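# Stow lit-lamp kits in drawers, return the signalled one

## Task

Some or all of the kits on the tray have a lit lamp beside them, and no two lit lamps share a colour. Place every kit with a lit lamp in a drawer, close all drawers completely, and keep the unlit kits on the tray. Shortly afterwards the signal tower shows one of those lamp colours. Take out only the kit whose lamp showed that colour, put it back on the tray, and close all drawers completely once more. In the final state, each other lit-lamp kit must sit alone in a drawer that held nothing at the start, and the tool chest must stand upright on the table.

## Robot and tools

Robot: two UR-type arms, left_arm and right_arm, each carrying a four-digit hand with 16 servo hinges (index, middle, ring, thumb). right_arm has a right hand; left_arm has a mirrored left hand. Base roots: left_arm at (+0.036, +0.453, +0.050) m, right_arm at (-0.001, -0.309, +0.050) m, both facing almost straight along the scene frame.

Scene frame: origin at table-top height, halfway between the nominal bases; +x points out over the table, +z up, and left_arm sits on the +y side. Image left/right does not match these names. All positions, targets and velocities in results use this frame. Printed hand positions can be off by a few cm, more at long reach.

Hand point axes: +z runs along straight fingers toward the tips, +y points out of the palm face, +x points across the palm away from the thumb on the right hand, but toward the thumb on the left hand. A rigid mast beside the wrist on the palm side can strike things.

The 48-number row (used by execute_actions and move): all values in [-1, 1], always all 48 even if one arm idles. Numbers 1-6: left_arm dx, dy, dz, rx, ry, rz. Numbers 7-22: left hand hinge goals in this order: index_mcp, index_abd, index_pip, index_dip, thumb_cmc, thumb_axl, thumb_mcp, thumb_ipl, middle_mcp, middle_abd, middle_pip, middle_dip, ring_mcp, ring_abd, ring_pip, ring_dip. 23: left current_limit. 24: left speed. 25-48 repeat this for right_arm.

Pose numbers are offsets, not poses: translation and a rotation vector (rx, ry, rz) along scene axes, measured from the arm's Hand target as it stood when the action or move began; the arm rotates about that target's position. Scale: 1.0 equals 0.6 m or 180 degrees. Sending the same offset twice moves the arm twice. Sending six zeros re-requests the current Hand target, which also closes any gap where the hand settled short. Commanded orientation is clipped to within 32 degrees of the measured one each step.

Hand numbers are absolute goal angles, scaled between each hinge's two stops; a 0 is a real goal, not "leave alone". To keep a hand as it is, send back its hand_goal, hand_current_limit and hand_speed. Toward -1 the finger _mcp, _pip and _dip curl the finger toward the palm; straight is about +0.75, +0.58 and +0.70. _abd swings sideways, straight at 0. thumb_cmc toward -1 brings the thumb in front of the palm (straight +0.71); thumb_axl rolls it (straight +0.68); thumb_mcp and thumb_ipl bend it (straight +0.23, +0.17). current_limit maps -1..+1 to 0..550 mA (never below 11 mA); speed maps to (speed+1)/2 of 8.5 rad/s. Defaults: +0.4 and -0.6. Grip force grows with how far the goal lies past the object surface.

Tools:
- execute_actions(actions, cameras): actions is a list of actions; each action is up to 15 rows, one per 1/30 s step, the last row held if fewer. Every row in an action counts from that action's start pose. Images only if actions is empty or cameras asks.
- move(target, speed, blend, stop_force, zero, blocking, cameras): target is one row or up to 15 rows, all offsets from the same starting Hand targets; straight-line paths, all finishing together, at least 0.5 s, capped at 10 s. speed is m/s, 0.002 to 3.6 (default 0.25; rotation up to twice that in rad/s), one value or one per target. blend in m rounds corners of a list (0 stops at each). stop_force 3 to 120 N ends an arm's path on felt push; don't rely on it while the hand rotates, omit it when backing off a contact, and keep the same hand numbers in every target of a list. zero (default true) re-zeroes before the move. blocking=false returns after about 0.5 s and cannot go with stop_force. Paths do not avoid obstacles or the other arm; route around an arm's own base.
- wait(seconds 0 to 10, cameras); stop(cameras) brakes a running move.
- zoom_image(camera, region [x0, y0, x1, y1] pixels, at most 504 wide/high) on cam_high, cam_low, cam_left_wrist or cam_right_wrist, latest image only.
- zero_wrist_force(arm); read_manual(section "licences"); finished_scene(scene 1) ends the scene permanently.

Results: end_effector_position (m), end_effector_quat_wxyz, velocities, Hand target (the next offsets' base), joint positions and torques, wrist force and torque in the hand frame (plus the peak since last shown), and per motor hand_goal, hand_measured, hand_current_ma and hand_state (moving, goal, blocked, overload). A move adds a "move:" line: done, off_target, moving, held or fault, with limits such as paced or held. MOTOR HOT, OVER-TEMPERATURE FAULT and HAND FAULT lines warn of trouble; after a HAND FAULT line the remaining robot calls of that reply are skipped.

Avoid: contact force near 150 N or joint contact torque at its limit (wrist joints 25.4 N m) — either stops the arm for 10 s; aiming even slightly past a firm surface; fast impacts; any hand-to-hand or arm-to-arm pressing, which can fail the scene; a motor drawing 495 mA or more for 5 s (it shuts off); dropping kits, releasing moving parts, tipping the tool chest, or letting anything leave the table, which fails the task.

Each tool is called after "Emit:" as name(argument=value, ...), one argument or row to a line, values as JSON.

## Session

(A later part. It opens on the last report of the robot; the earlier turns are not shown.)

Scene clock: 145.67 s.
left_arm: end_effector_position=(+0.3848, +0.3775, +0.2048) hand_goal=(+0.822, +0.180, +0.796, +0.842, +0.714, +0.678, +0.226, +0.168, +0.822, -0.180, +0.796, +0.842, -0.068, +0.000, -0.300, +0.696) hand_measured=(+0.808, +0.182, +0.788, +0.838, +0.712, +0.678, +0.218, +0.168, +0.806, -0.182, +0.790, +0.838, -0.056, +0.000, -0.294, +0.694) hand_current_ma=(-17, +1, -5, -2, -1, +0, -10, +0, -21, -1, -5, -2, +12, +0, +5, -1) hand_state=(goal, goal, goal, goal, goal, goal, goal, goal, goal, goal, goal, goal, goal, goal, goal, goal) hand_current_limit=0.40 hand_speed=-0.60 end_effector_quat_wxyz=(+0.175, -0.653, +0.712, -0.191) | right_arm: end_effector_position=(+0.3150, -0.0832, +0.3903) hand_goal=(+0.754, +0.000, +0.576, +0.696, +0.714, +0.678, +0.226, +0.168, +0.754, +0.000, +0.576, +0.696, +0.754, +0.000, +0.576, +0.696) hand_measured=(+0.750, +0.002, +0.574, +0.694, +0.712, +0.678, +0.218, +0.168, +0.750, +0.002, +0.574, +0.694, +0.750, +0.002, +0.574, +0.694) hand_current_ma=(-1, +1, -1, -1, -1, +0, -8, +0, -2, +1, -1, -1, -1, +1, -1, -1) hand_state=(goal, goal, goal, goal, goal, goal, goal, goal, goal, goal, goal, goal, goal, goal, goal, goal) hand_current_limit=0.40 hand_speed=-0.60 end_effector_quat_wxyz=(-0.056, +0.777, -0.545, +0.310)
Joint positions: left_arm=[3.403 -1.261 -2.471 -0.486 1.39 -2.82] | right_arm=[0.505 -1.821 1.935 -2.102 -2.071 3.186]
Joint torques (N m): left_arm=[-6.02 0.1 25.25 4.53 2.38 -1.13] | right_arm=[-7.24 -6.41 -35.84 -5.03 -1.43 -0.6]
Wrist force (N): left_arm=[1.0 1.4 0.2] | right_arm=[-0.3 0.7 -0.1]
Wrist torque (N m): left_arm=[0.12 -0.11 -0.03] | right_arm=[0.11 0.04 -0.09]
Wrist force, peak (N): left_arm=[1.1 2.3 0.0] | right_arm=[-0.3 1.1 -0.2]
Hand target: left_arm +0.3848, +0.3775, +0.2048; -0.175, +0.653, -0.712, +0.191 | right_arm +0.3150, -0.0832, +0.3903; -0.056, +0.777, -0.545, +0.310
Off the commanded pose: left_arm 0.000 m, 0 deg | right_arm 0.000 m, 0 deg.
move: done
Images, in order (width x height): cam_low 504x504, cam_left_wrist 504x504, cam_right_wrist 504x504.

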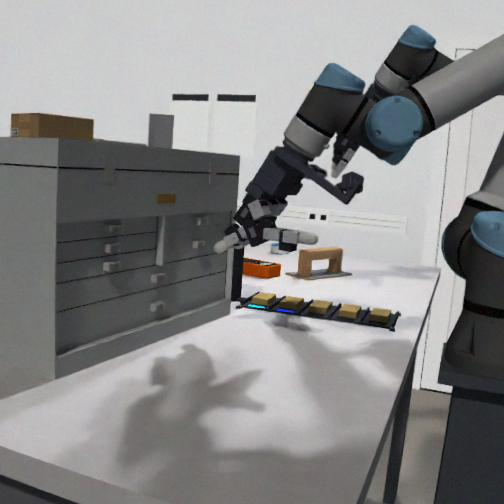

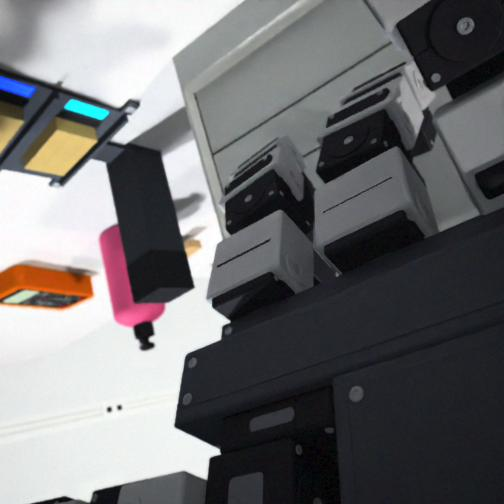

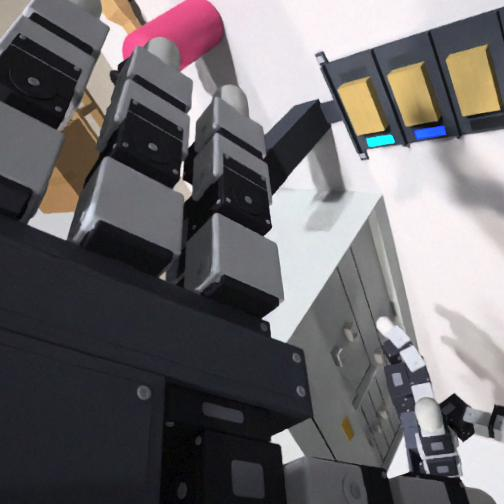

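Emit:
move(
  target=[0.075,0.0,0.0,0,0,0,0.822,0.18,0.796,0.841,0.714,0.678,0.226,0.168,0.822,-0.18,0.796,0.841,-0.068,0,-0.3,0.696,0.4,-0.6,0,0,0,0,0,0,0.754,0,0.576,0.696,0.714,0.678,0.226,0.168,0.754,0,0.576,0.696,0.754,0,0.576,0.696,0.4,-0.6],
  speed=0.1,
)

Emit:
move(
  target=[0.03,0.0,0.0,0,0,0,0.822,0.18,0.796,0.841,0.714,0.678,0.226,0.168,0.822,-0.18,0.796,0.841,-0.068,0,-0.3,0.696,0.4,-0.6,0,0,0,0,0,0,0.754,0,0.576,0.696,0.714,0.678,0.226,0.168,0.754,0,0.576,0.696,0.754,0,0.576,0.696,0.4,-0.6],
  speed=0.01,
  stop_force=4,
  cameras=["cam_left_wrist","cam_low","cam_right_wrist"],
)

Emit:
zoom_image(
  camera="cam_left_wrist",
  region=[200, 0, 420, 160],
)

Emit:
zoom_image(
  camera="cam_low",
  region=[140, 180, 290, 300],
)

Scene clock: 147.93 s.
left_arm: end_effector_position=(+0.4297, +0.3774, +0.2048) hand_goal=(+0.822, +0.180, +0.796, +0.842, +0.714, +0.678, +0.226, +0.168, +0.822, -0.180, +0.796, +0.842, -0.068, +0.000, -0.300, +0.696) hand_measured=(+0.808, +0.182, +0.790, +0.838, +0.712, +0.678, +0.218, +0.168, +0.806, -0.182, +0.790, +0.838, -0.056, +0.000, -0.294, +0.694) hand_current_ma=(-16, +1, -5, -2, -1, +0, -10, +0, -21, -1, -5, -2, +12, +0, +5, -1) hand_state=(goal, goal, goal, goal, goal, goal, goal, goal, goal, goal, goal, goal, goal, goal, goal, goal) hand_current_limit=0.40 hand_speed=-0.60 end_effector_quat_wxyz=(+0.175, -0.653, +0.712, -0.191) | right_arm: end_effector_position=(+0.3150, -0.0832, +0.3903) hand_goal=(+0.754, +0.000, +0.576, +0.696, +0.714, +0.678, +0.226, +0.168, +0.754, +0.000, +0.576, +0.696, +0.754, +0.000, +0.576, +0.696) hand_measured=(+0.750, +0.002, +0.574, +0.694, +0.712, +0.678, +0.218, +0.168, +0.750, +0.002, +0.574, +0.694, +0.750, +0.002, +0.574, +0.694) hand_current_ma=(-1, +1, -1, -1, -1, +0, -8, +0, -2, +1, -1, -1, -1, +1, -1, -1) hand_state=(goal, goal, goal, goal, goal, goal, goal, goal, goal, goal, goal, goal, goal, goal, goal, goal) hand_current_limit=0.40 hand_speed=-0.60 end_effector_quat_wxyz=(-0.056, +0.777, -0.545, +0.310)
Joint positions: left_arm=[3.365 -1.405 -2.374 -0.434 1.408 -2.854] | right_arm=[0.505 -1.821 1.935 -2.102 -2.071 3.186]
Joint torques (N m): left_arm=[5.77 4.35 23.15 0.99 -2.25 1.47] | right_arm=[-7.17 -6.59 -35.64 -4.99 -1.33 -0.51]
Wrist force (N): left_arm=[1.0 1.3 0.2] | right_arm=[-0.3 0.9 -0.2]
Wrist torque (N m): left_arm=[0.12 -0.11 0.03] | right_arm=[0.14 0.04 -0.08]
Wrist force, peak (N): left_arm=[1.2 2.6 -0.3] | right_arm=[-0.2 1.1 -0.1]
Hand target: left_arm +0.4298, +0.3775, +0.2048; -0.175, +0.653, -0.712, +0.191 | right_arm +0.3150, -0.0832, +0.3903; -0.056, +0.777, -0.545, +0.310
Off the commanded pose: left_arm 0.000 m, 0 deg | right_arm 0.000 m, 0 deg.
move: done

Scene clock: 150.43 s.
left_arm: end_effector_position=(+0.4456, +0.3775, +0.2048) hand_goal=(+0.822, +0.180, +0.796, +0.842, +0.714, +0.678, +0.226, +0.168, +0.822, -0.180, +0.796, +0.842, -0.068, +0.000, -0.300, +0.696) hand_measured=(+0.802, +0.184, +0.794, +0.846, +0.712, +0.678, +0.218, +0.168, +0.806, -0.182, +0.790, +0.838, -0.056, +0.000, -0.294, +0.694) hand_current_ma=(-29, +1, -1, +2, -1, +0, -10, +0, -21, -1, -5, -2, +12, +0, +5, -1) hand_state=(blocked, goal, goal, goal, goal, goal, goal, goal, goal, goal, goal, goal, goal, goal, goal, goal) hand_current_limit=0.40 hand_speed=-0.60 end_effector_quat_wxyz=(+0.175, -0.653, +0.712, -0.191) | right_arm: end_effector_position=(+0.3150, -0.0832, +0.3903) hand_goal=(+0.754, +0.000, +0.576, +0.696, +0.714, +0.678, +0.226, +0.168, +0.754, +0.000, +0.576, +0.696, +0.754, +0.000, +0.576, +0.696) hand_measured=(+0.750, +0.002, +0.574, +0.694, +0.712, +0.678, +0.218, +0.168, +0.750, +0.002, +0.574, +0.694, +0.750, +0.002, +0.574, +0.694) hand_current_ma=(-1, +1, -1, -1, -1, +0, -8, +0, -2, +1, -1, -1, -1, +1, -1, -1) hand_state=(goal, goal, goal, goal, goal, goal, goal, goal, goal, goal, goal, goal, goal, goal, goal, goal) hand_current_limit=0.40 hand_speed=-0.60 end_effector_quat_wxyz=(-0.056, +0.777, -0.545, +0.310)
Joint positions: left_arm=[3.354 -1.45 -2.337 -0.423 1.413 -2.864] | right_arm=[0.505 -1.821 1.935 -2.102 -2.071 3.186]
Joint torques (N m): left_arm=[6.28 23.9 10.93 1.09 -2.7 0.99] | right_arm=[-7.14 -6.3 -35.27 -4.99 -1.31 -0.33]
Wrist force (N): left_arm=[1.1 2.4 -1.4] | right_arm=[-0.2 0.6 -0.2]
Wrist torque (N m): left_arm=[0.27 -0.08 0.18] | right_arm=[0.11 0.04 -0.09]
Wrist force, peak (N): left_arm=[0.4 4.8 -5.4] | right_arm=[-0.4 1.0 -0.2]
Hand target: left_arm +0.4456, +0.3775, +0.2048; -0.175, +0.653, -0.712, +0.191 (not the last commanded pose) | right_arm +0.3150, -0.0832, +0.3903; -0.056, +0.777, -0.545, +0.310
Off the commanded pose: left_arm 0.002 m, 0 deg | right_arm 0.000 m, 0 deg.
move: contact (left_arm)
Images, in order (width x height): cam_low 504x504, cam_left_wrist 504x504, cam_right_wrist 504x504.

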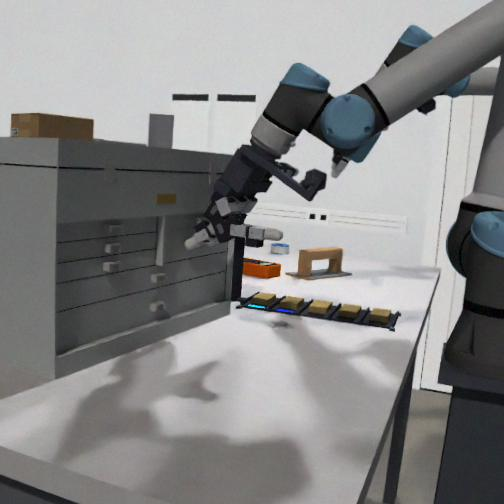

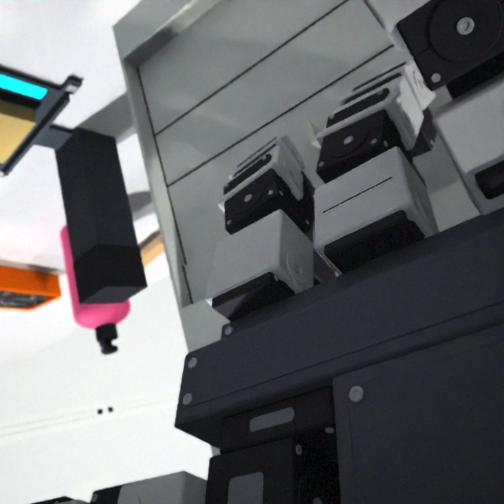

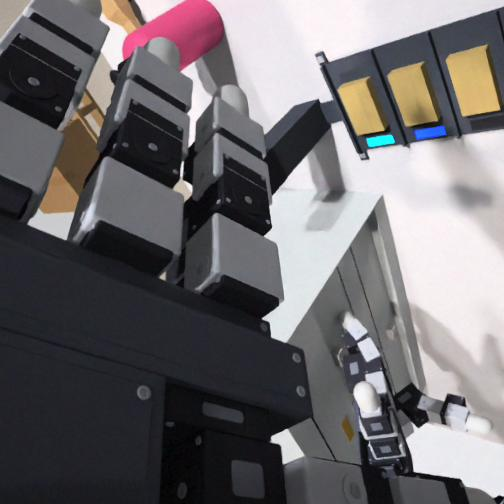

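Scaled by 2.291 from the camera's 504x504 image, which has a finer 720x720 frame.

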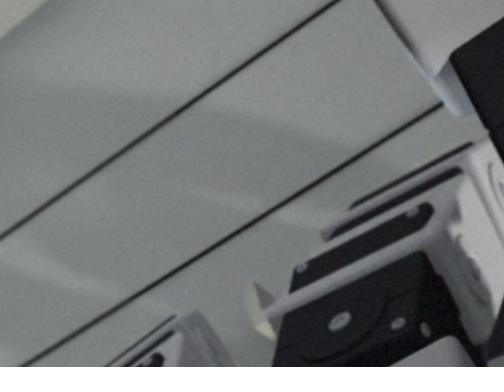

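Scaled by 3.360 from the camera's 504x504 image, which has a finer 720x720 frame.

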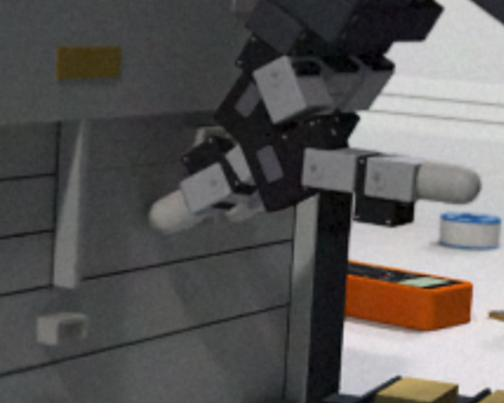

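Emit:
move(
  target=[-0.005,0.0,0.0,0,0,0,0.822,0.18,0.796,0.841,0.714,0.678,0.226,0.168,0.822,-0.18,0.796,0.841,-0.068,0,-0.3,0.696,0.4,-0.6,0,0,0,0,0,0,0.754,0,0.576,0.696,0.714,0.678,0.226,0.168,0.754,0,0.576,0.696,0.754,0,0.576,0.696,0.4,-0.6],
  speed=0.03,
)

Emit:
move(
  target=[0,0.0,0,0,0,0,0.822,-0.3,0.796,0.841,0.714,0.678,0.226,0.168,0.822,0.3,0.796,0.841,-0.068,0,-0.3,0.696,0.6,-0.8,0,0,0,0,0,0,0.754,0,0.576,0.696,0.714,0.678,0.226,0.168,0.754,0,0.576,0.696,0.754,0,0.576,0.696,0.4,-0.6],
  speed=0.05,
  cameras=["cam_left_wrist","cam_low","cam_right_wrist"],
)

Emit:
zoom_image(
  camera="cam_low",
  region=[140, 180, 290, 300],
)

Emit:
zoom_image(
  camera="cam_right_wrist",
  region=[300, 260, 440, 400],
)

Scene clock: 153.87 s.
left_arm: end_effector_position=(+0.4426, +0.3775, +0.2048) hand_goal=(+0.822, +0.180, +0.796, +0.842, +0.714, +0.678, +0.226, +0.168, +0.822, -0.180, +0.796, +0.842, -0.068, +0.000, -0.300, +0.696) hand_measured=(+0.806, +0.182, +0.794, +0.844, +0.712, +0.678, +0.218, +0.168, +0.806, -0.182, +0.790, +0.838, -0.056, +0.000, -0.294, +0.694) hand_current_ma=(-19, +1, -1, +1, -1, +0, -10, +0, -21, -1, -5, -2, +12, +0, +5, -1) hand_state=(goal, goal, goal, goal, goal, goal, goal, goal, goal, goal, goal, goal, goal, goal, goal, goal) hand_current_limit=0.40 hand_speed=-0.60 end_effector_quat_wxyz=(+0.175, -0.653, +0.712, -0.191) | right_arm: end_effector_position=(+0.3150, -0.0832, +0.3903) hand_goal=(+0.754, +0.000, +0.576, +0.696, +0.714, +0.678, +0.226, +0.168, +0.754, +0.000, +0.576, +0.696, +0.754, +0.000, +0.576, +0.696) hand_measured=(+0.750, +0.002, +0.574, +0.694, +0.712, +0.678, +0.218, +0.168, +0.750, +0.002, +0.574, +0.694, +0.750, +0.002, +0.574, +0.694) hand_current_ma=(-1, +1, -1, -1, -1, +0, -8, +0, -2, +1, -1, -1, -1, +1, -1, -1) hand_state=(goal, goal, goal, goal, goal, goal, goal, goal, goal, goal, goal, goal, goal, goal, goal, goal) hand_current_limit=0.40 hand_speed=-0.60 end_effector_quat_wxyz=(-0.056, +0.777, -0.545, +0.310)
Joint positions: left_arm=[3.356 -1.442 -2.345 -0.425 1.412 -2.862] | right_arm=[0.505 -1.821 1.935 -2.102 -2.071 3.186]
Joint torques (N m): left_arm=[3.21 8.24 20.99 1.42 -2.52 0.88] | right_arm=[-6.74 -6.95 -35.7 -4.96 -1.41 -0.14]
Wrist force (N): left_arm=[1.1 1.2 0.2] | right_arm=[-0.2 0.7 -0.2]
Wrist torque (N m): left_arm=[0.12 -0.12 -0.05] | right_arm=[0.12 0.04 -0.09]
Wrist force, peak (N): left_arm=[1.1 2.6 -1.4] | right_arm=[-0.2 1.0 -0.2]
Hand target: left_arm +0.4426, +0.3775, +0.2048; -0.175, +0.653, -0.712, +0.191 | right_arm +0.3150, -0.0832, +0.3903; -0.056, +0.777, -0.545, +0.310
Off the commanded pose: left_arm 0.000 m, 0 deg | right_arm 0.000 m, 0 deg.
move: done

Scene clock: 154.47 s.
left_arm: end_effector_position=(+0.4426, +0.3775, +0.2048) hand_goal=(+0.822, -0.300, +0.796, +0.842, +0.714, +0.678, +0.226, +0.168, +0.822, +0.300, +0.796, +0.842, -0.068, +0.000, -0.300, +0.696) hand_measured=(+0.806, +0.026, +0.794, +0.844, +0.712, +0.678, +0.218, +0.168, +0.806, +0.016, +0.790, +0.838, -0.056, +0.000, -0.294, +0.694) hand_current_ma=(-19, +440, -1, +1, -1, +0, -10, +0, -21, -440, -5, -2, +12, +0, +5, -1) hand_state=(goal, blocked, goal, goal, goal, goal, goal, goal, goal, blocked, goal, goal, goal, goal, goal, goal) hand_current_limit=0.60 hand_speed=-0.80 end_effector_quat_wxyz=(+0.175, -0.653, +0.712, -0.191) | right_arm: end_effector_position=(+0.3150, -0.0832, +0.3903) hand_goal=(+0.754, +0.000, +0.576, +0.696, +0.714, +0.678, +0.226, +0.168, +0.754, +0.000, +0.576, +0.696, +0.754, +0.000, +0.576, +0.696) hand_measured=(+0.750, +0.002, +0.574, +0.694, +0.712, +0.678, +0.218, +0.168, +0.750, +0.002, +0.574, +0.694, +0.750, +0.002, +0.574, +0.694) hand_current_ma=(-1, +1, -1, -1, -1, +0, -8, +0, -2, +1, -1, -1, -1, +1, -1, -1) hand_state=(goal, goal, goal, goal, goal, goal, goal, goal, goal, goal, goal, goal, goal, goal, goal, goal) hand_current_limit=0.40 hand_speed=-0.60 end_effector_quat_wxyz=(-0.056, +0.777, -0.545, +0.310)
Joint positions: left_arm=[3.356 -1.442 -2.344 -0.425 1.412 -2.862] | right_arm=[0.505 -1.821 1.935 -2.102 -2.071 3.186]
Joint torques (N m): left_arm=[-4.45 4.44 30.66 3.26 -1.42 -0.35] | right_arm=[-6.8 -6.82 -35.84 -4.94 -1.34 -0.12]
Wrist force (N): left_arm=[1.7 1.5 0.3] | right_arm=[-0.3 0.8 0.0]
Wrist torque (N m): left_arm=[0.12 -0.06 0.01] | right_arm=[0.12 0.05 -0.09]
Wrist force, peak (N): left_arm=[3.0 1.4 0.3] | right_arm=[-0.3 1.0 0.0]
Hand target: left_arm +0.4426, +0.3775, +0.2048; -0.175, +0.653, -0.712, +0.191 | right_arm +0.3150, -0.0832, +0.3903; -0.056, +0.777, -0.545, +0.310
Off the commanded pose: left_arm 0.000 m, 0 deg | right_arm 0.000 m, 0 deg.
move: done
Images, in order (width x height): cam_low 504x504, cam_left_wrist 504x504, cam_right_wrist 504x504.

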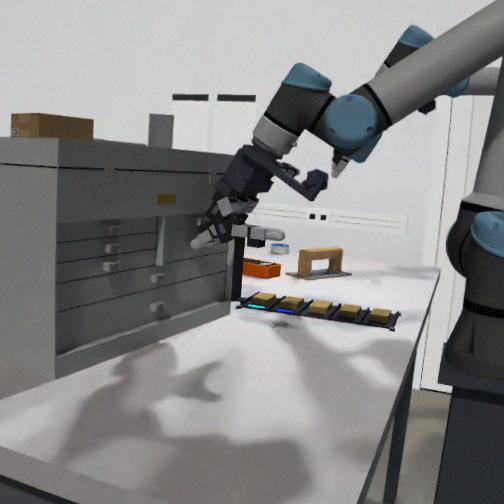

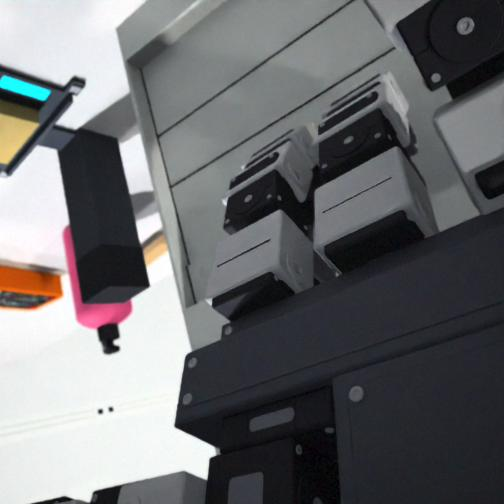

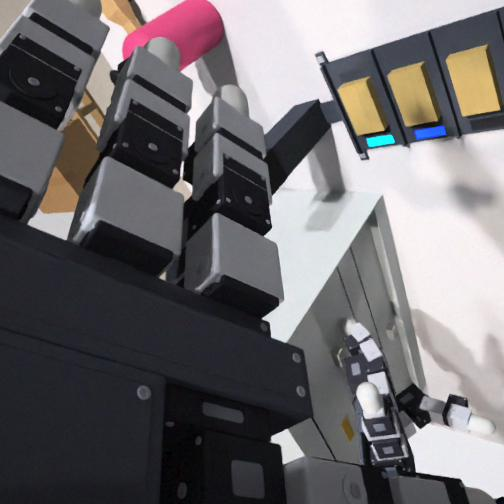

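Scaled by 3.360 from the camera's 504x504 image, which has a finer 720x720 frame.

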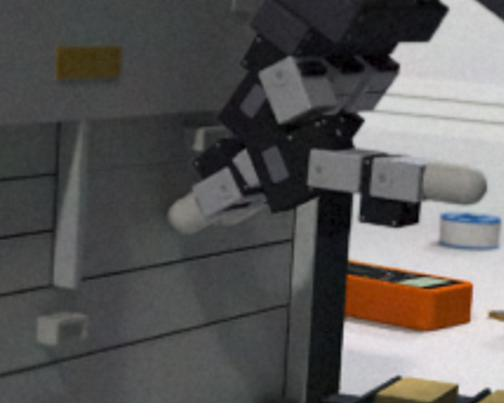

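Scaled by 3.600 from the camera's 504x504 image, which has a finer 720x720 frame.

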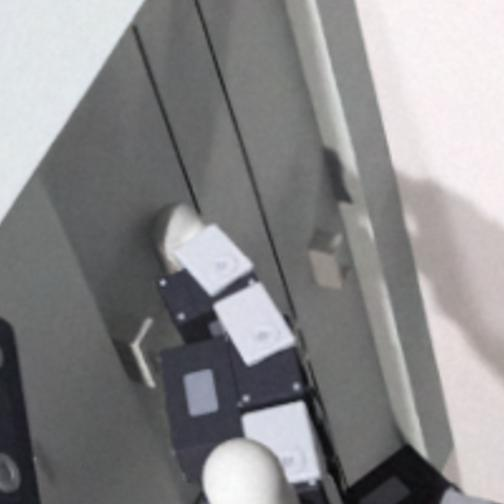

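Emit:
move(
  target=[-0.066,0.006,0.0,0,0,0,0.822,-0.3,0.796,0.841,0.714,0.678,0.226,0.168,0.822,0.3,0.796,0.841,-0.068,0,-0.3,0.696,0.6,-0.8,0,0,0,0,0,0,0.754,0,0.576,0.696,0.714,0.678,0.226,0.168,0.754,0,0.576,0.696,0.754,0,0.576,0.696,0.4,-0.6],
  speed=0.03,
  cameras=["cam_left_wrist","cam_low","cam_right_wrist"],
)

Emit:
zoom_image(
  camera="cam_low",
  region=[140, 180, 290, 300],
)

Scene clock: 156.57 s.
left_arm: end_effector_position=(+0.4029, +0.3810, +0.2048) hand_goal=(+0.822, -0.300, +0.796, +0.842, +0.714, +0.678, +0.226, +0.168, +0.822, +0.300, +0.796, +0.842, -0.068, +0.000, -0.300, +0.696) hand_measured=(+0.810, +0.016, +0.792, +0.840, +0.712, +0.678, +0.218, +0.168, +0.806, +0.016, +0.790, +0.840, -0.056, +0.000, -0.294, +0.694) hand_current_ma=(-14, +439, -2, +0, -1, +0, -10, +0, -20, -440, -4, -1, +12, +0, +5, -1) hand_state=(goal, blocked, goal, goal, goal, goal, goal, goal, goal, blocked, goal, goal, goal, goal, goal, goal) hand_current_limit=0.60 hand_speed=-0.80 end_effector_quat_wxyz=(+0.174, -0.653, +0.712, -0.191) | right_arm: end_effector_position=(+0.3150, -0.0832, +0.3903) hand_goal=(+0.754, +0.000, +0.576, +0.696, +0.714, +0.678, +0.226, +0.168, +0.754, +0.000, +0.576, +0.696, +0.754, +0.000, +0.576, +0.696) hand_measured=(+0.750, +0.002, +0.574, +0.694, +0.712, +0.678, +0.218, +0.168, +0.750, +0.002, +0.574, +0.694, +0.750, +0.002, +0.574, +0.694) hand_current_ma=(-1, +1, -1, -1, -1, +0, -8, +0, -2, +1, -1, -1, -1, +1, -1, -1) hand_state=(goal, goal, goal, goal, goal, goal, goal, goal, goal, goal, goal, goal, goal, goal, goal, goal) hand_current_limit=0.40 hand_speed=-0.60 end_effector_quat_wxyz=(-0.056, +0.777, -0.545, +0.310)
Joint positions: left_arm=[3.398 -1.32 -2.434 -0.464 1.392 -2.825] | right_arm=[0.505 -1.821 1.935 -2.102 -2.071 3.186]
Joint torques (N m): left_arm=[-9.65 -0.61 31.3 4.66 -1.63 -0.83] | right_arm=[-6.28 -6.73 -35.29 -4.91 -1.29 -0.05]
Wrist force (N): left_arm=[-2.8 2.8 -1.3] | right_arm=[-0.2 0.9 -0.4]
Wrist torque (N m): left_arm=[0.24 -0.57 -0.53] | right_arm=[0.16 0.04 -0.08]
Wrist force, peak (N): left_arm=[-2.8 2.8 -1.3] | right_arm=[-0.3 1.0 -0.2]
Hand target: left_arm +0.4030, +0.3811, +0.2048; -0.175, +0.653, -0.712, +0.191 | right_arm +0.3150, -0.0832, +0.3903; -0.056, +0.777, -0.545, +0.310
Off the commanded pose: left_arm 0.000 m, 0 deg | right_arm 0.000 m, 0 deg.
move: done
Images, in order (width x height): cam_low 504x504, cam_left_wrist 504x504, cam_right_wrist 504x504.

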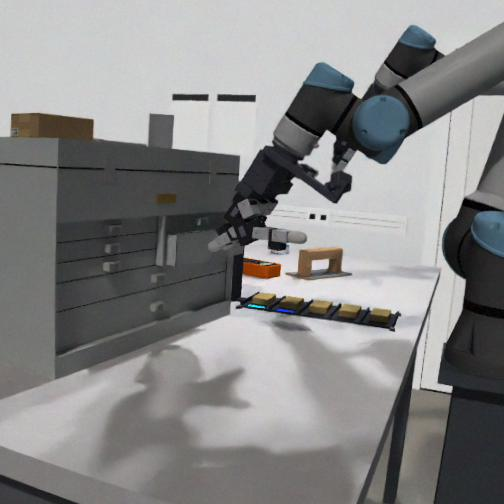

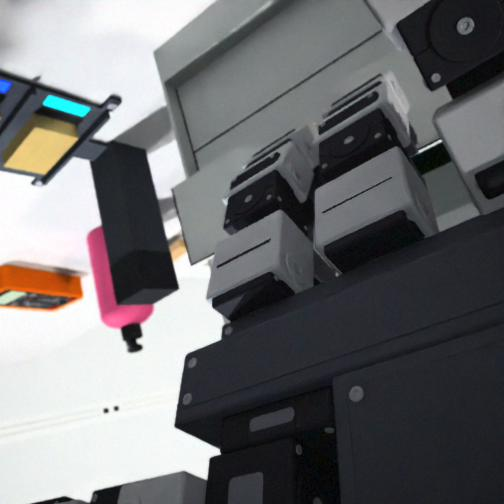

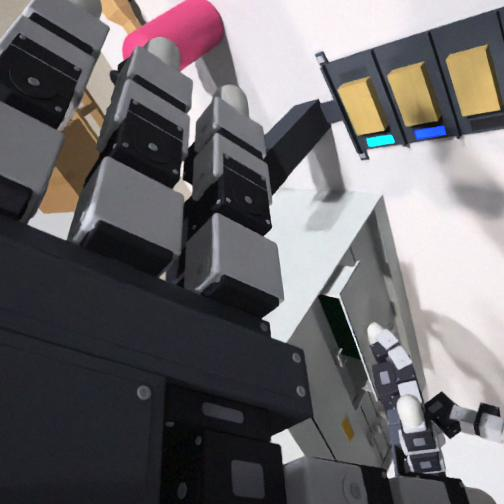

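Scaled by 3.360 from the camera's 504x504 image, which has a finer 720x720 frame.

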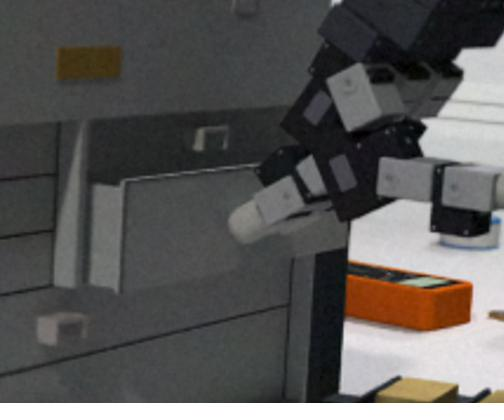

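Emit:
move(
  target=[-0.133,0.0147,0.0,0,0,0,0.822,-0.3,0.796,0.841,0.714,0.678,0.226,0.168,0.822,0.3,0.796,0.841,-0.068,0,-0.3,0.696,0.6,-0.8,0,0,0,0,0,0,0.754,0,0.576,0.696,0.714,0.678,0.226,0.168,0.754,0,0.576,0.696,0.754,0,0.576,0.696,0.4,-0.6],
  speed=0.04,
  cameras=["cam_low","cam_right_wrist"],
)

Emit:
zoom_image(
  camera="cam_right_wrist",
  region=[300, 200, 440, 400],
)

Scene clock: 159.40 s.
left_arm: end_effector_position=(+0.3232, +0.3898, +0.2048) hand_goal=(+0.822, -0.300, +0.796, +0.842, +0.714, +0.678, +0.226, +0.168, +0.822, +0.300, +0.796, +0.842, -0.068, +0.000, -0.300, +0.696) hand_measured=(+0.812, +0.006, +0.790, +0.840, +0.712, +0.678, +0.218, +0.168, +0.806, +0.008, +0.790, +0.840, -0.056, +0.000, -0.294, +0.694) hand_current_ma=(-11, +440, -4, -1, -1, +0, -10, +0, -19, -440, -4, -1, +12, +0, +5, -1) hand_state=(goal, blocked, goal, goal, goal, goal, goal, goal, goal, blocked, goal, goal, goal, goal, goal, goal) hand_current_limit=0.60 hand_speed=-0.80 end_effector_quat_wxyz=(+0.175, -0.653, +0.712, -0.191) | right_arm: end_effector_position=(+0.3150, -0.0832, +0.3903) hand_goal=(+0.754, +0.000, +0.576, +0.696, +0.714, +0.678, +0.226, +0.168, +0.754, +0.000, +0.576, +0.696, +0.754, +0.000, +0.576, +0.696) hand_measured=(+0.750, +0.002, +0.574, +0.694, +0.712, +0.678, +0.218, +0.168, +0.750, +0.002, +0.574, +0.694, +0.750, +0.002, +0.574, +0.694) hand_current_ma=(-1, +1, -1, -1, -1, +0, -8, +0, -2, +1, -1, -1, -1, +1, -1, -1) hand_state=(goal, goal, goal, goal, goal, goal, goal, goal, goal, goal, goal, goal, goal, goal, goal, goal) hand_current_limit=0.40 hand_speed=-0.60 end_effector_quat_wxyz=(-0.056, +0.777, -0.545, +0.310)
Joint positions: left_arm=[3.534 -0.998 -2.588 -0.657 1.329 -2.702] | right_arm=[0.505 -1.821 1.935 -2.102 -2.071 3.186]
Joint torques (N m): left_arm=[-4.45 -3.14 33.67 4.13 0.76 -0.67] | right_arm=[-6.88 -6.91 -34.48 -5.04 -1.38 0.04]
Wrist force (N): left_arm=[-3.4 2.9 -1.1] | right_arm=[-0.3 0.9 0.0]
Wrist torque (N m): left_arm=[0.21 -0.65 -0.44] | right_arm=[0.13 0.04 -0.08]
Wrist force, peak (N): left_arm=[-3.6 2.7 -1.6] | right_arm=[-0.3 1.1 -0.2]
Hand target: left_arm +0.3232, +0.3899, +0.2048; -0.175, +0.653, -0.712, +0.191 | right_arm +0.3150, -0.0832, +0.3903; -0.056, +0.777, -0.545, +0.310
Off the commanded pose: left_arm 0.000 m, 0 deg | right_arm 0.000 m, 0 deg.
move: done
Images, in order (width x height): cam_low 504x504, cam_right_wrist 504x504.

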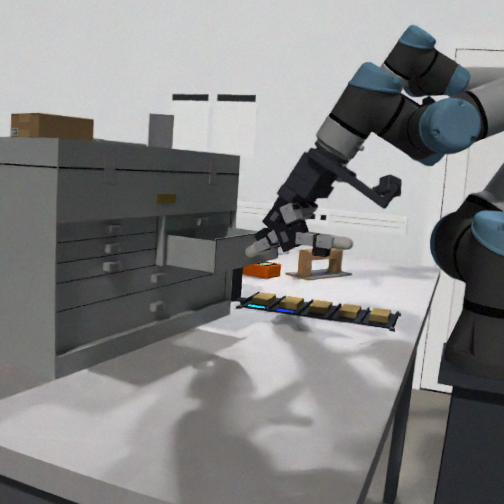

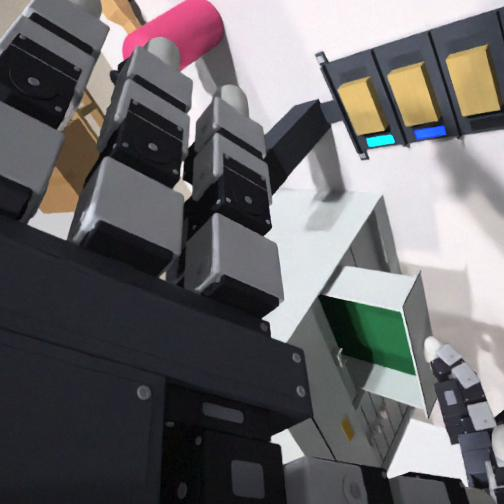

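Scaled by 2.520 from the camera's 504x504 image, which has a finer 720x720 frame.

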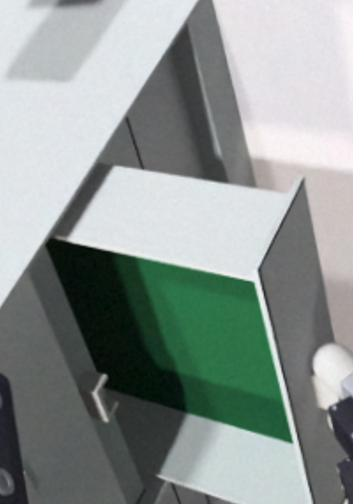

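Emit:
move(
  target=[-0.1,0.011,0.0,0,0,0,0.822,-0.3,0.796,0.841,0.714,0.678,0.226,0.168,0.822,0.3,0.796,0.841,-0.068,0,-0.3,0.696,0.6,-0.8,0,0,0,0,0,0,0.754,0,0.576,0.696,0.714,0.678,0.226,0.168,0.754,0,0.576,0.696,0.754,0,0.576,0.696,0.4,-0.6],
  speed=0.04,
  cameras=["cam_low","cam_right_wrist"],
)

Emit:
zoom_image(
  camera="cam_right_wrist",
  region=[300, 220, 480, 430],
)

Scene clock: 161.73 s.
left_arm: end_effector_position=(+0.2633, +0.3964, +0.2048) hand_goal=(+0.822, -0.300, +0.796, +0.842, +0.714, +0.678, +0.226, +0.168, +0.822, +0.300, +0.796, +0.842, -0.068, +0.000, -0.300, +0.696) hand_measured=(+0.812, -0.002, +0.790, +0.840, +0.712, +0.678, +0.218, +0.168, +0.808, +0.002, +0.790, +0.840, -0.056, +0.000, -0.294, +0.694) hand_current_ma=(-9, +440, -5, -1, -1, +0, -10, +0, -18, -440, -4, -1, +12, +0, +5, -1) hand_state=(goal, blocked, goal, goal, goal, goal, goal, goal, goal, blocked, goal, goal, goal, goal, goal, goal) hand_current_limit=0.60 hand_speed=-0.80 end_effector_quat_wxyz=(+0.175, -0.653, +0.712, -0.191) | right_arm: end_effector_position=(+0.3150, -0.0832, +0.3903) hand_goal=(+0.754, +0.000, +0.576, +0.696, +0.714, +0.678, +0.226, +0.168, +0.754, +0.000, +0.576, +0.696, +0.754, +0.000, +0.576, +0.696) hand_measured=(+0.750, +0.002, +0.574, +0.694, +0.712, +0.678, +0.218, +0.168, +0.750, +0.002, +0.574, +0.694, +0.750, +0.002, +0.574, +0.694) hand_current_ma=(-1, +1, -1, -1, -1, +0, -8, +0, -2, +1, -1, -1, -1, +1, -1, -1) hand_state=(goal, goal, goal, goal, goal, goal, goal, goal, goal, goal, goal, goal, goal, goal, goal, goal) hand_current_limit=0.40 hand_speed=-0.60 end_effector_quat_wxyz=(-0.056, +0.777, -0.545, +0.310)
Joint positions: left_arm=[3.736 -0.633 -2.657 -1.007 1.242 -2.511] | right_arm=[0.505 -1.821 1.935 -2.102 -2.071 3.186]
Joint torques (N m): left_arm=[-1.17 -7.22 35.58 2.05 0.72 0.09] | right_arm=[-6.2 -6.57 -34.96 -4.87 -1.36 0.24]
Wrist force (N): left_arm=[-2.7 2.7 -0.4] | right_arm=[-0.3 0.8 0.0]
Wrist torque (N m): left_arm=[0.16 -0.67 -0.31] | right_arm=[0.12 0.04 -0.09]
Wrist force, peak (N): left_arm=[-3.3 3.0 -0.9] | right_arm=[-0.4 1.0 -0.2]
Hand target: left_arm +0.2632, +0.3965, +0.2048; -0.175, +0.653, -0.712, +0.191 | right_arm +0.3150, -0.0832, +0.3903; -0.056, +0.777, -0.545, +0.310
Off the commanded pose: left_arm 0.000 m, 0 deg | right_arm 0.000 m, 0 deg.
move: done
Images, in order (width x height): cam_low 504x504, cam_right_wrist 504x504.

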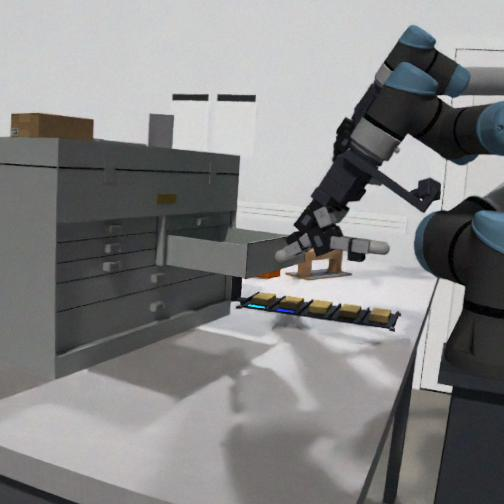

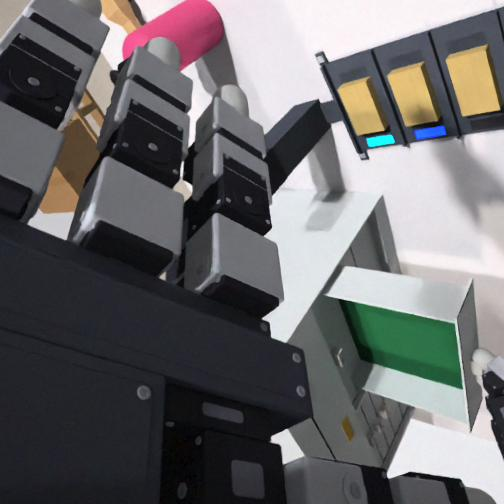

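Scaled by 2.400 from the camera's 504x504 image, which has a finer 720x720 frame.

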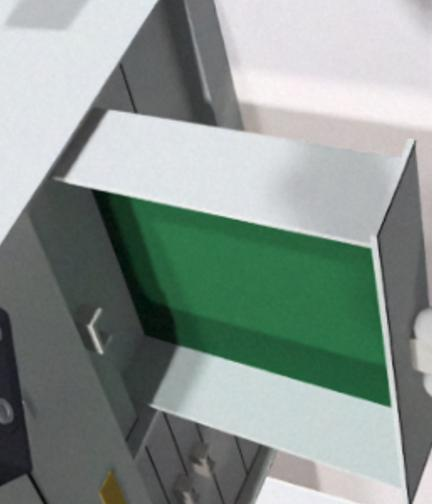

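Emit:
move(
  target=[
    [-0.003,0,0.0,0,0,0,0.822,0.2,0.796,0.841,0.714,0.678,0.226,0.168,0.822,-0.2,0.796,0.841,-0.068,0,-0.3,0.696,0.4,-0.6,0,0,0,0,0,0,0.754,0,0.576,0.696,0.714,0.678,0.226,0.168,0.754,0,0.576,0.696,0.754,0,0.576,0.696,0.4,-0.6],
    [-0.02,0,0.2,0,0,0,0.822,0.2,0.796,0.841,0.714,0.678,0.226,0.168,0.822,-0.2,0.796,0.841,-0.068,0,-0.3,0.696,0.4,-0.6,0.108,-0.445,0.05,0,0,0.156,0.754,0,0.576,0.696,0.714,0.678,0.226,0.168,0.754,0,0.576,0.696,0.754,0,0.576,0.696,0.4,-0.6],
  ],
  speed=[0.05,0.25],
  cameras=["all"],
)

Scene clock: 172.40 s.
left_arm: end_effector_position=(+0.2611, +0.3965, +0.2095) hand_goal=(+0.822, +0.200, +0.796, +0.842, +0.714, +0.678, +0.226, +0.168, +0.822, -0.200, +0.796, +0.842, -0.068, +0.000, -0.300, +0.696) hand_measured=(+0.812, +0.196, +0.790, +0.840, +0.712, +0.678, +0.218, +0.168, +0.808, -0.196, +0.790, +0.840, -0.056, +0.000, -0.294, +0.694) hand_current_ma=(-9, -2, -5, -1, -1, +0, -10, +0, -18, +2, -4, -1, +12, +0, +5, -1) hand_state=(goal, goal, goal, goal, goal, goal, goal, goal, goal, goal, goal, goal, goal, goal, goal, goal) hand_current_limit=0.40 hand_speed=-0.60 end_effector_quat_wxyz=(+0.175, -0.653, +0.712, -0.191) | right_arm: end_effector_position=(+0.3150, -0.0833, +0.3903) hand_goal=(+0.754, +0.000, +0.576, +0.696, +0.714, +0.678, +0.226, +0.168, +0.754, +0.000, +0.576, +0.696, +0.754, +0.000, +0.576, +0.696) hand_measured=(+0.750, +0.002, +0.574, +0.694, +0.712, +0.678, +0.218, +0.168, +0.750, +0.002, +0.574, +0.694, +0.750, +0.002, +0.574, +0.694) hand_current_ma=(-1, +1, -1, -1, -1, +0, -8, +0, -2, +1, -1, -1, -1, +1, -1, -1) hand_state=(goal, goal, goal, goal, goal, goal, goal, goal, goal, goal, goal, goal, goal, goal, goal, goal) hand_current_limit=0.40 hand_speed=-0.60 end_effector_quat_wxyz=(-0.056, +0.777, -0.545, +0.310)
Joint positions: left_arm=[3.745 -0.614 -2.647 -1.039 1.238 -2.502] | right_arm=[0.505 -1.821 1.935 -2.102 -2.071 3.186]
Joint torques (N m): left_arm=[1.99 -23.93 15.85 5.05 -2.64 0.69] | right_arm=[-4.5 -9.02 -32.67 -4.83 -0.85 0.08]
Wrist force (N): left_arm=[1.3 1.3 0.2] | right_arm=[-0.4 1.0 -0.2]
Wrist torque (N m): left_arm=[0.12 -0.14 -0.04] | right_arm=[0.16 0.05 -0.05]
Wrist force, peak (N): left_arm=[-2.9 2.5 -0.4] | right_arm=[-0.3 1.1 -0.2]
Hand target: left_arm +0.2611, +0.3965, +0.2094; -0.175, +0.653, -0.712, +0.191 (not the last commanded pose) | right_arm +0.3150, -0.0833, +0.3903; -0.056, +0.777, -0.545, +0.310 (not the last commanded pose)
Off the commanded pose: left_arm 0.116 m, 0 deg | right_arm 0.276 m, 28 deg.
move: held (right_arm; a check stopped the path), off_target (left_arm; braked when a check withheld steps of right_arm); path passed 1 of 2 targets; limits=held
pose unreachable (right arm): on one or more control steps of this call, first in action 0 (counted from 0), this arm could not follow its commanded pose, so it was not sent that pose on those steps. It may still have moved: this result reports where it is.
cause: moving toward the commanded pose would bring two parts of the arm too close to each other (joints 4 (wrist 1) to 6 (wrist 3) lie between them).

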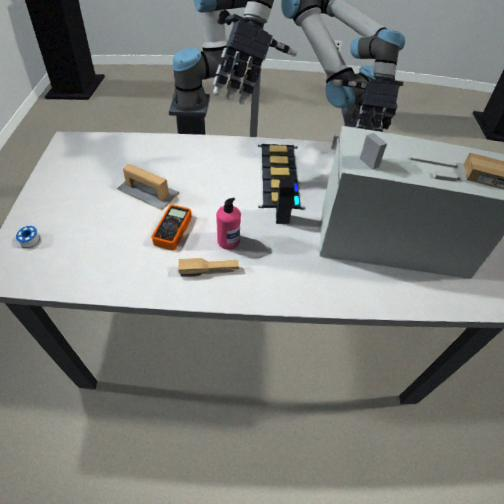

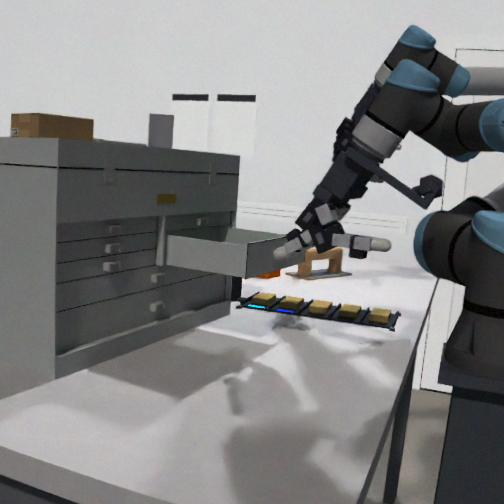

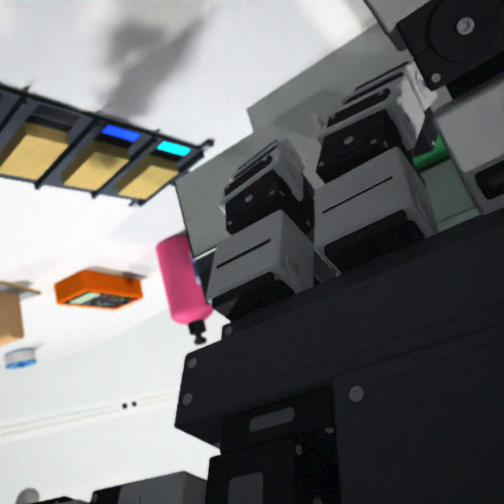

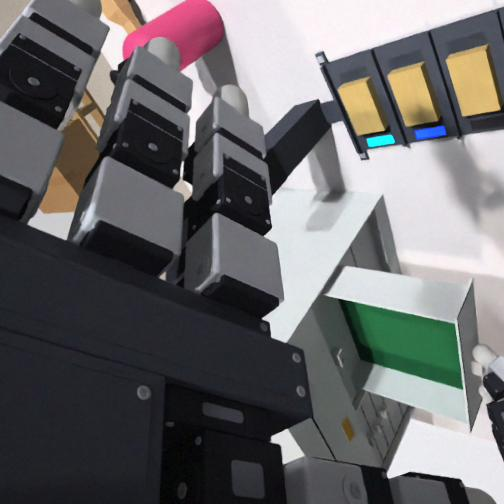

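Emit:
move(
  target=[
    [0,0,0.03,0,0,0,0.822,0.2,0.796,0.841,0.714,0.678,0.226,0.168,0.822,-0.2,0.796,0.841,-0.068,0,-0.3,0.696,0.4,-0.6,0.107,-0.258,0.02,0,0,-0.139,0.754,0,0.576,0.696,0.714,0.678,0.226,0.168,0.754,0,0.576,0.696,0.754,0,0.576,0.696,0.4,-0.6],
    [-0.01,0,0.2,0,0,0,0.822,0.2,0.796,0.841,0.714,0.678,0.226,0.168,0.822,-0.2,0.796,0.841,-0.068,0,-0.3,0.696,0.4,-0.6,0.098,-0.537,0.05,0,0,-0.278,0.754,0,0.576,0.696,0.714,0.678,0.226,0.168,0.754,0,0.576,0.696,0.754,0,0.576,0.696,0.4,-0.6],
  ],
  speed=0.25,
  blend=0.03,
  cameras=["cam_low","cam_left_wrist"],
)

Scene clock: 175.47 s.
left_arm: end_effector_position=(+0.2551, +0.3965, +0.3293) hand_goal=(+0.822, +0.200, +0.796, +0.842, +0.714, +0.678, +0.226, +0.168, +0.822, -0.200, +0.796, +0.842, -0.068, +0.000, -0.300, +0.696) hand_measured=(+0.812, +0.196, +0.790, +0.840, +0.712, +0.678, +0.218, +0.168, +0.808, -0.196, +0.790, +0.840, -0.056, +0.000, -0.294, +0.694) hand_current_ma=(-9, -2, -5, -1, -1, +0, -10, +0, -18, +2, -4, -1, +12, +0, +5, -1) hand_state=(goal, goal, goal, goal, goal, goal, goal, goal, goal, goal, goal, goal, goal, goal, goal, goal) hand_current_limit=0.40 hand_speed=-0.60 end_effector_quat_wxyz=(+0.175, -0.653, +0.712, -0.191) | right_arm: end_effector_position=(+0.3739, -0.4054, +0.4203) hand_goal=(+0.754, +0.000, +0.576, +0.696, +0.714, +0.678, +0.226, +0.168, +0.754, +0.000, +0.576, +0.696, +0.754, +0.000, +0.576, +0.696) hand_measured=(+0.750, +0.002, +0.574, +0.694, +0.712, +0.678, +0.218, +0.168, +0.750, +0.002, +0.574, +0.694, +0.750, +0.002, +0.574, +0.694) hand_current_ma=(-1, +1, -1, -1, -1, +0, -7, +0, -2, +1, -1, -1, -1, +1, -1, -1) hand_state=(goal, goal, goal, goal, goal, goal, goal, goal, goal, goal, goal, goal, goal, goal, goal, goal) hand_current_limit=0.40 hand_speed=-0.60 end_effector_quat_wxyz=(-0.080, -0.474, +0.822, -0.304)
Joint positions: left_arm=[3.773 -0.6 -2.339 -1.371 1.227 -2.475] | right_arm=[-0.367 -1.83 1.864 -2.022 -2.072 3.187]
Joint torques (N m): left_arm=[-5.78 -2.62 30.86 3.19 -0.49 -0.84] | right_arm=[-8.32 -17.37 -13.65 -5.33 0.82 -1.67]
Wrist force (N): left_arm=[1.3 1.4 0.2] | right_arm=[0.2 0.7 0.0]
Wrist torque (N m): left_arm=[0.14 -0.15 -0.05] | right_arm=[0.09 -0.03 -0.06]
Wrist force, peak (N): left_arm=[1.6 1.6 0.6] | right_arm=[-2.1 0.7 -0.9]
Hand target: left_arm +0.2551, +0.3965, +0.3294; -0.175, +0.653, -0.712, +0.191 | right_arm +0.3738, -0.4055, +0.4203; -0.080, -0.474, +0.822, -0.304
Off the commanded pose: left_arm 0.000 m, 0 deg | right_arm 0.000 m, 0 deg.
move: done
Images, in order (width x height): cam_low 504x504, cam_left_wrist 504x504.

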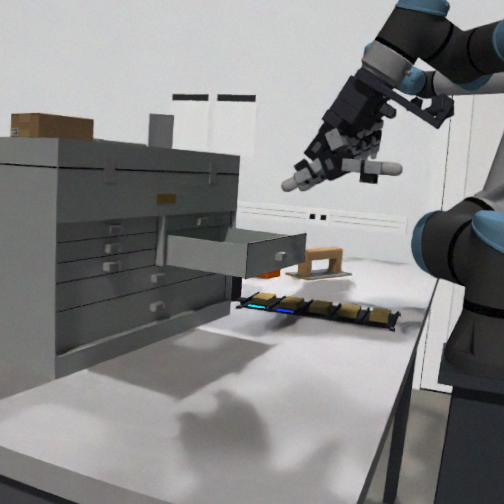

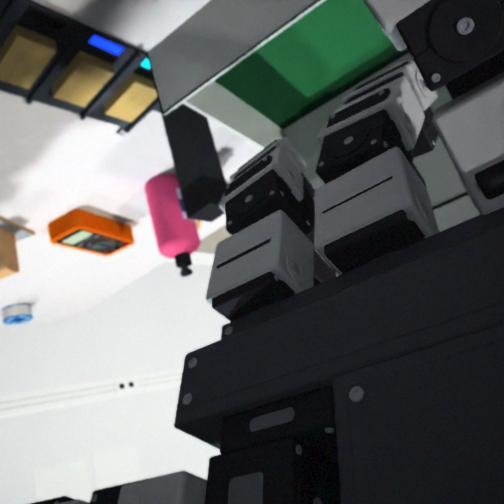

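Emit:
move(
  target=[
    [0.125,-0.41,0.03,0.0843,-0.0918,0.5215,0.712,0,-0.11,-0.319,-0.514,0.678,-0.0225,0.168,-0.479,0,-0.737,0.116,-0.479,0,-0.737,0.116,0.4,-0.6,0,0,0.0,0,0,0,0.754,0,0.576,0.696,0.714,0.678,0.226,0.168,0.754,0,0.576,0.696,0.754,0,0.576,0.696,0.4,-0.6],
    [0.4375,-0.5075,-0.248,0.0843,-0.0918,0.5215,0.712,0,-0.11,-0.319,-0.514,0.678,-0.0225,0.168,-0.479,0,-0.737,0.116,-0.479,0,-0.737,0.116,0.4,-0.6,0,0,0.0,0,0,0,0.754,0,0.576,0.696,0.714,0.678,0.226,0.168,0.754,0,0.576,0.696,0.754,0,0.576,0.696,0.4,-0.6],
  ],
  speed=0.25,
  blend=0.02,
  cameras=["all"],
)

Emit:
zoom_image(
  camera="cam_high",
  region=[220, 80, 350, 230],
)

Emit:
zoom_image(
  camera="cam_low",
  region=[200, 180, 420, 350],
)

Scene clock: 185.03 s.
left_arm: end_effector_position=(+0.5175, +0.0920, +0.1807) hand_goal=(+0.712, +0.000, -0.110, -0.318, -0.514, +0.678, -0.022, +0.168, -0.478, +0.000, -0.736, +0.116, -0.478, +0.000, -0.736, +0.116) hand_measured=(+0.708, +0.002, -0.108, -0.314, -0.512, +0.678, -0.022, +0.168, -0.464, -0.002, -0.730, +0.118, -0.466, +0.000, -0.730, +0.118) hand_current_ma=(-3, +1, +1, +2, +0, +0, +0, +0, +17, -1, +4, +1, +15, +0, +4, +1) hand_state=(goal, goal, goal, goal, goal, goal, goal, goal, goal, goal, goal, goal, goal, goal, goal, goal) hand_current_limit=0.40 hand_speed=-0.60 end_effector_quat_wxyz=(-0.422, +0.906, +0.000, +0.000) | right_arm: end_effector_position=(+0.3738, -0.4055, +0.4203) hand_goal=(+0.754, +0.000, +0.576, +0.696, +0.714, +0.678, +0.226, +0.168, +0.754, +0.000, +0.576, +0.696, +0.754, +0.000, +0.576, +0.696) hand_measured=(+0.750, +0.002, +0.574, +0.694, +0.712, +0.678, +0.218, +0.168, +0.750, +0.002, +0.574, +0.694, +0.750, +0.002, +0.574, +0.694) hand_current_ma=(-1, +1, -1, -1, -1, +0, -7, +0, -2, +1, -1, -1, -1, +1, -1, -1) hand_state=(goal, goal, goal, goal, goal, goal, goal, goal, goal, goal, goal, goal, goal, goal, goal, goal) hand_current_limit=0.40 hand_speed=-0.60 end_effector_quat_wxyz=(-0.080, -0.474, +0.822, -0.304)
Joint positions: left_arm=[2.513 -2.067 -1.431 -1.812 2.251 -5.538] | right_arm=[-0.367 -1.83 1.864 -2.023 -2.072 3.187]
Joint torques (N m): left_arm=[-0.7 31.86 24.58 2.55 -1.75 -0.3] | right_arm=[-7.86 -20.28 -13.84 -5.31 0.78 -1.61]
Wrist force (N): left_arm=[1.4 2.0 -0.1] | right_arm=[0.2 0.6 0.0]
Wrist torque (N m): left_arm=[0.32 -0.15 0.10] | right_arm=[0.08 -0.04 -0.05]
Wrist force, peak (N): left_arm=[2.9 4.4 0.5] | right_arm=[0.0 1.0 0.2]
Hand target: left_arm +0.5176, +0.0920, +0.1806; -0.422, +0.906, +0.000, +0.000 | right_arm +0.3738, -0.4055, +0.4203; -0.080, -0.474, +0.822, -0.304
Off the commanded pose: left_arm 0.000 m, 0 deg | right_arm 0.000 m, 0 deg.
move: done

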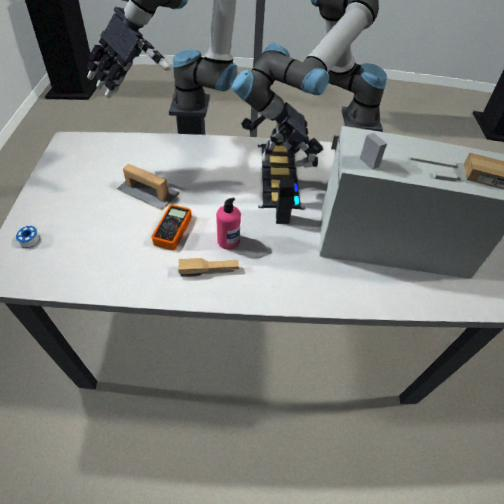

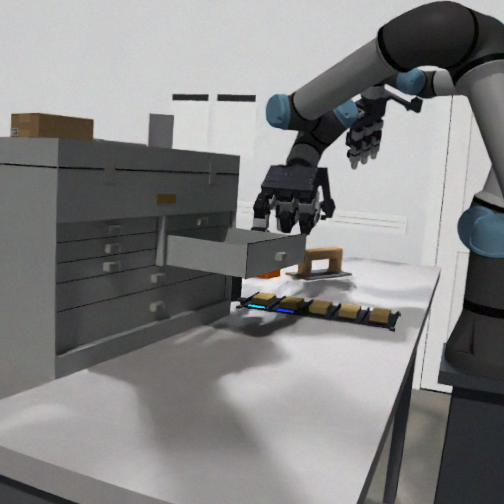

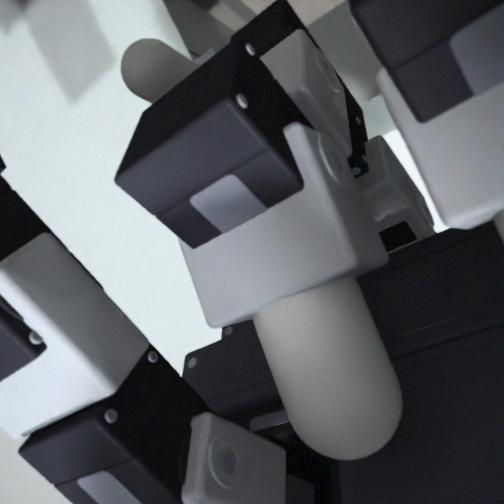

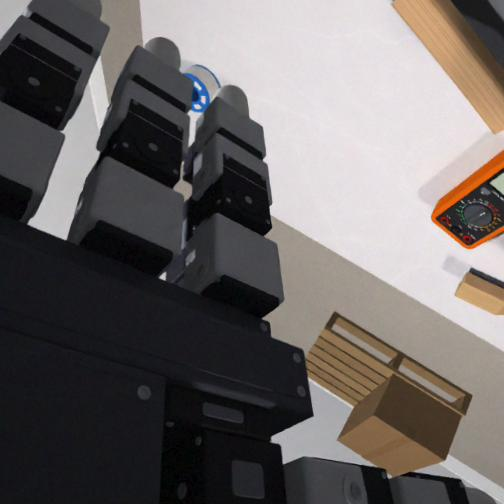

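Scaled by 3.360 from the camera's 504x504 image, which has a finer 720x720 frame.

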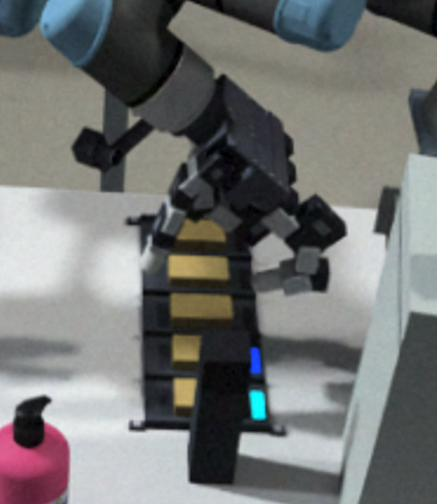

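Scaled by 2.291 from the camera's 504x504 image, which has a finer 720x720 frame.

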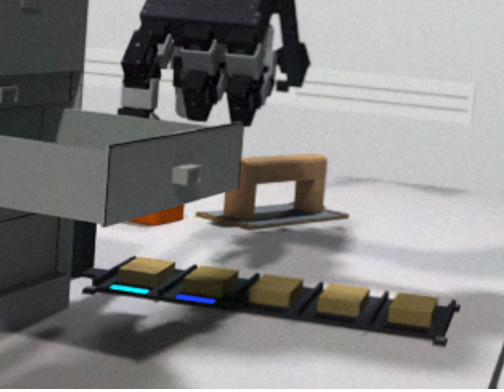

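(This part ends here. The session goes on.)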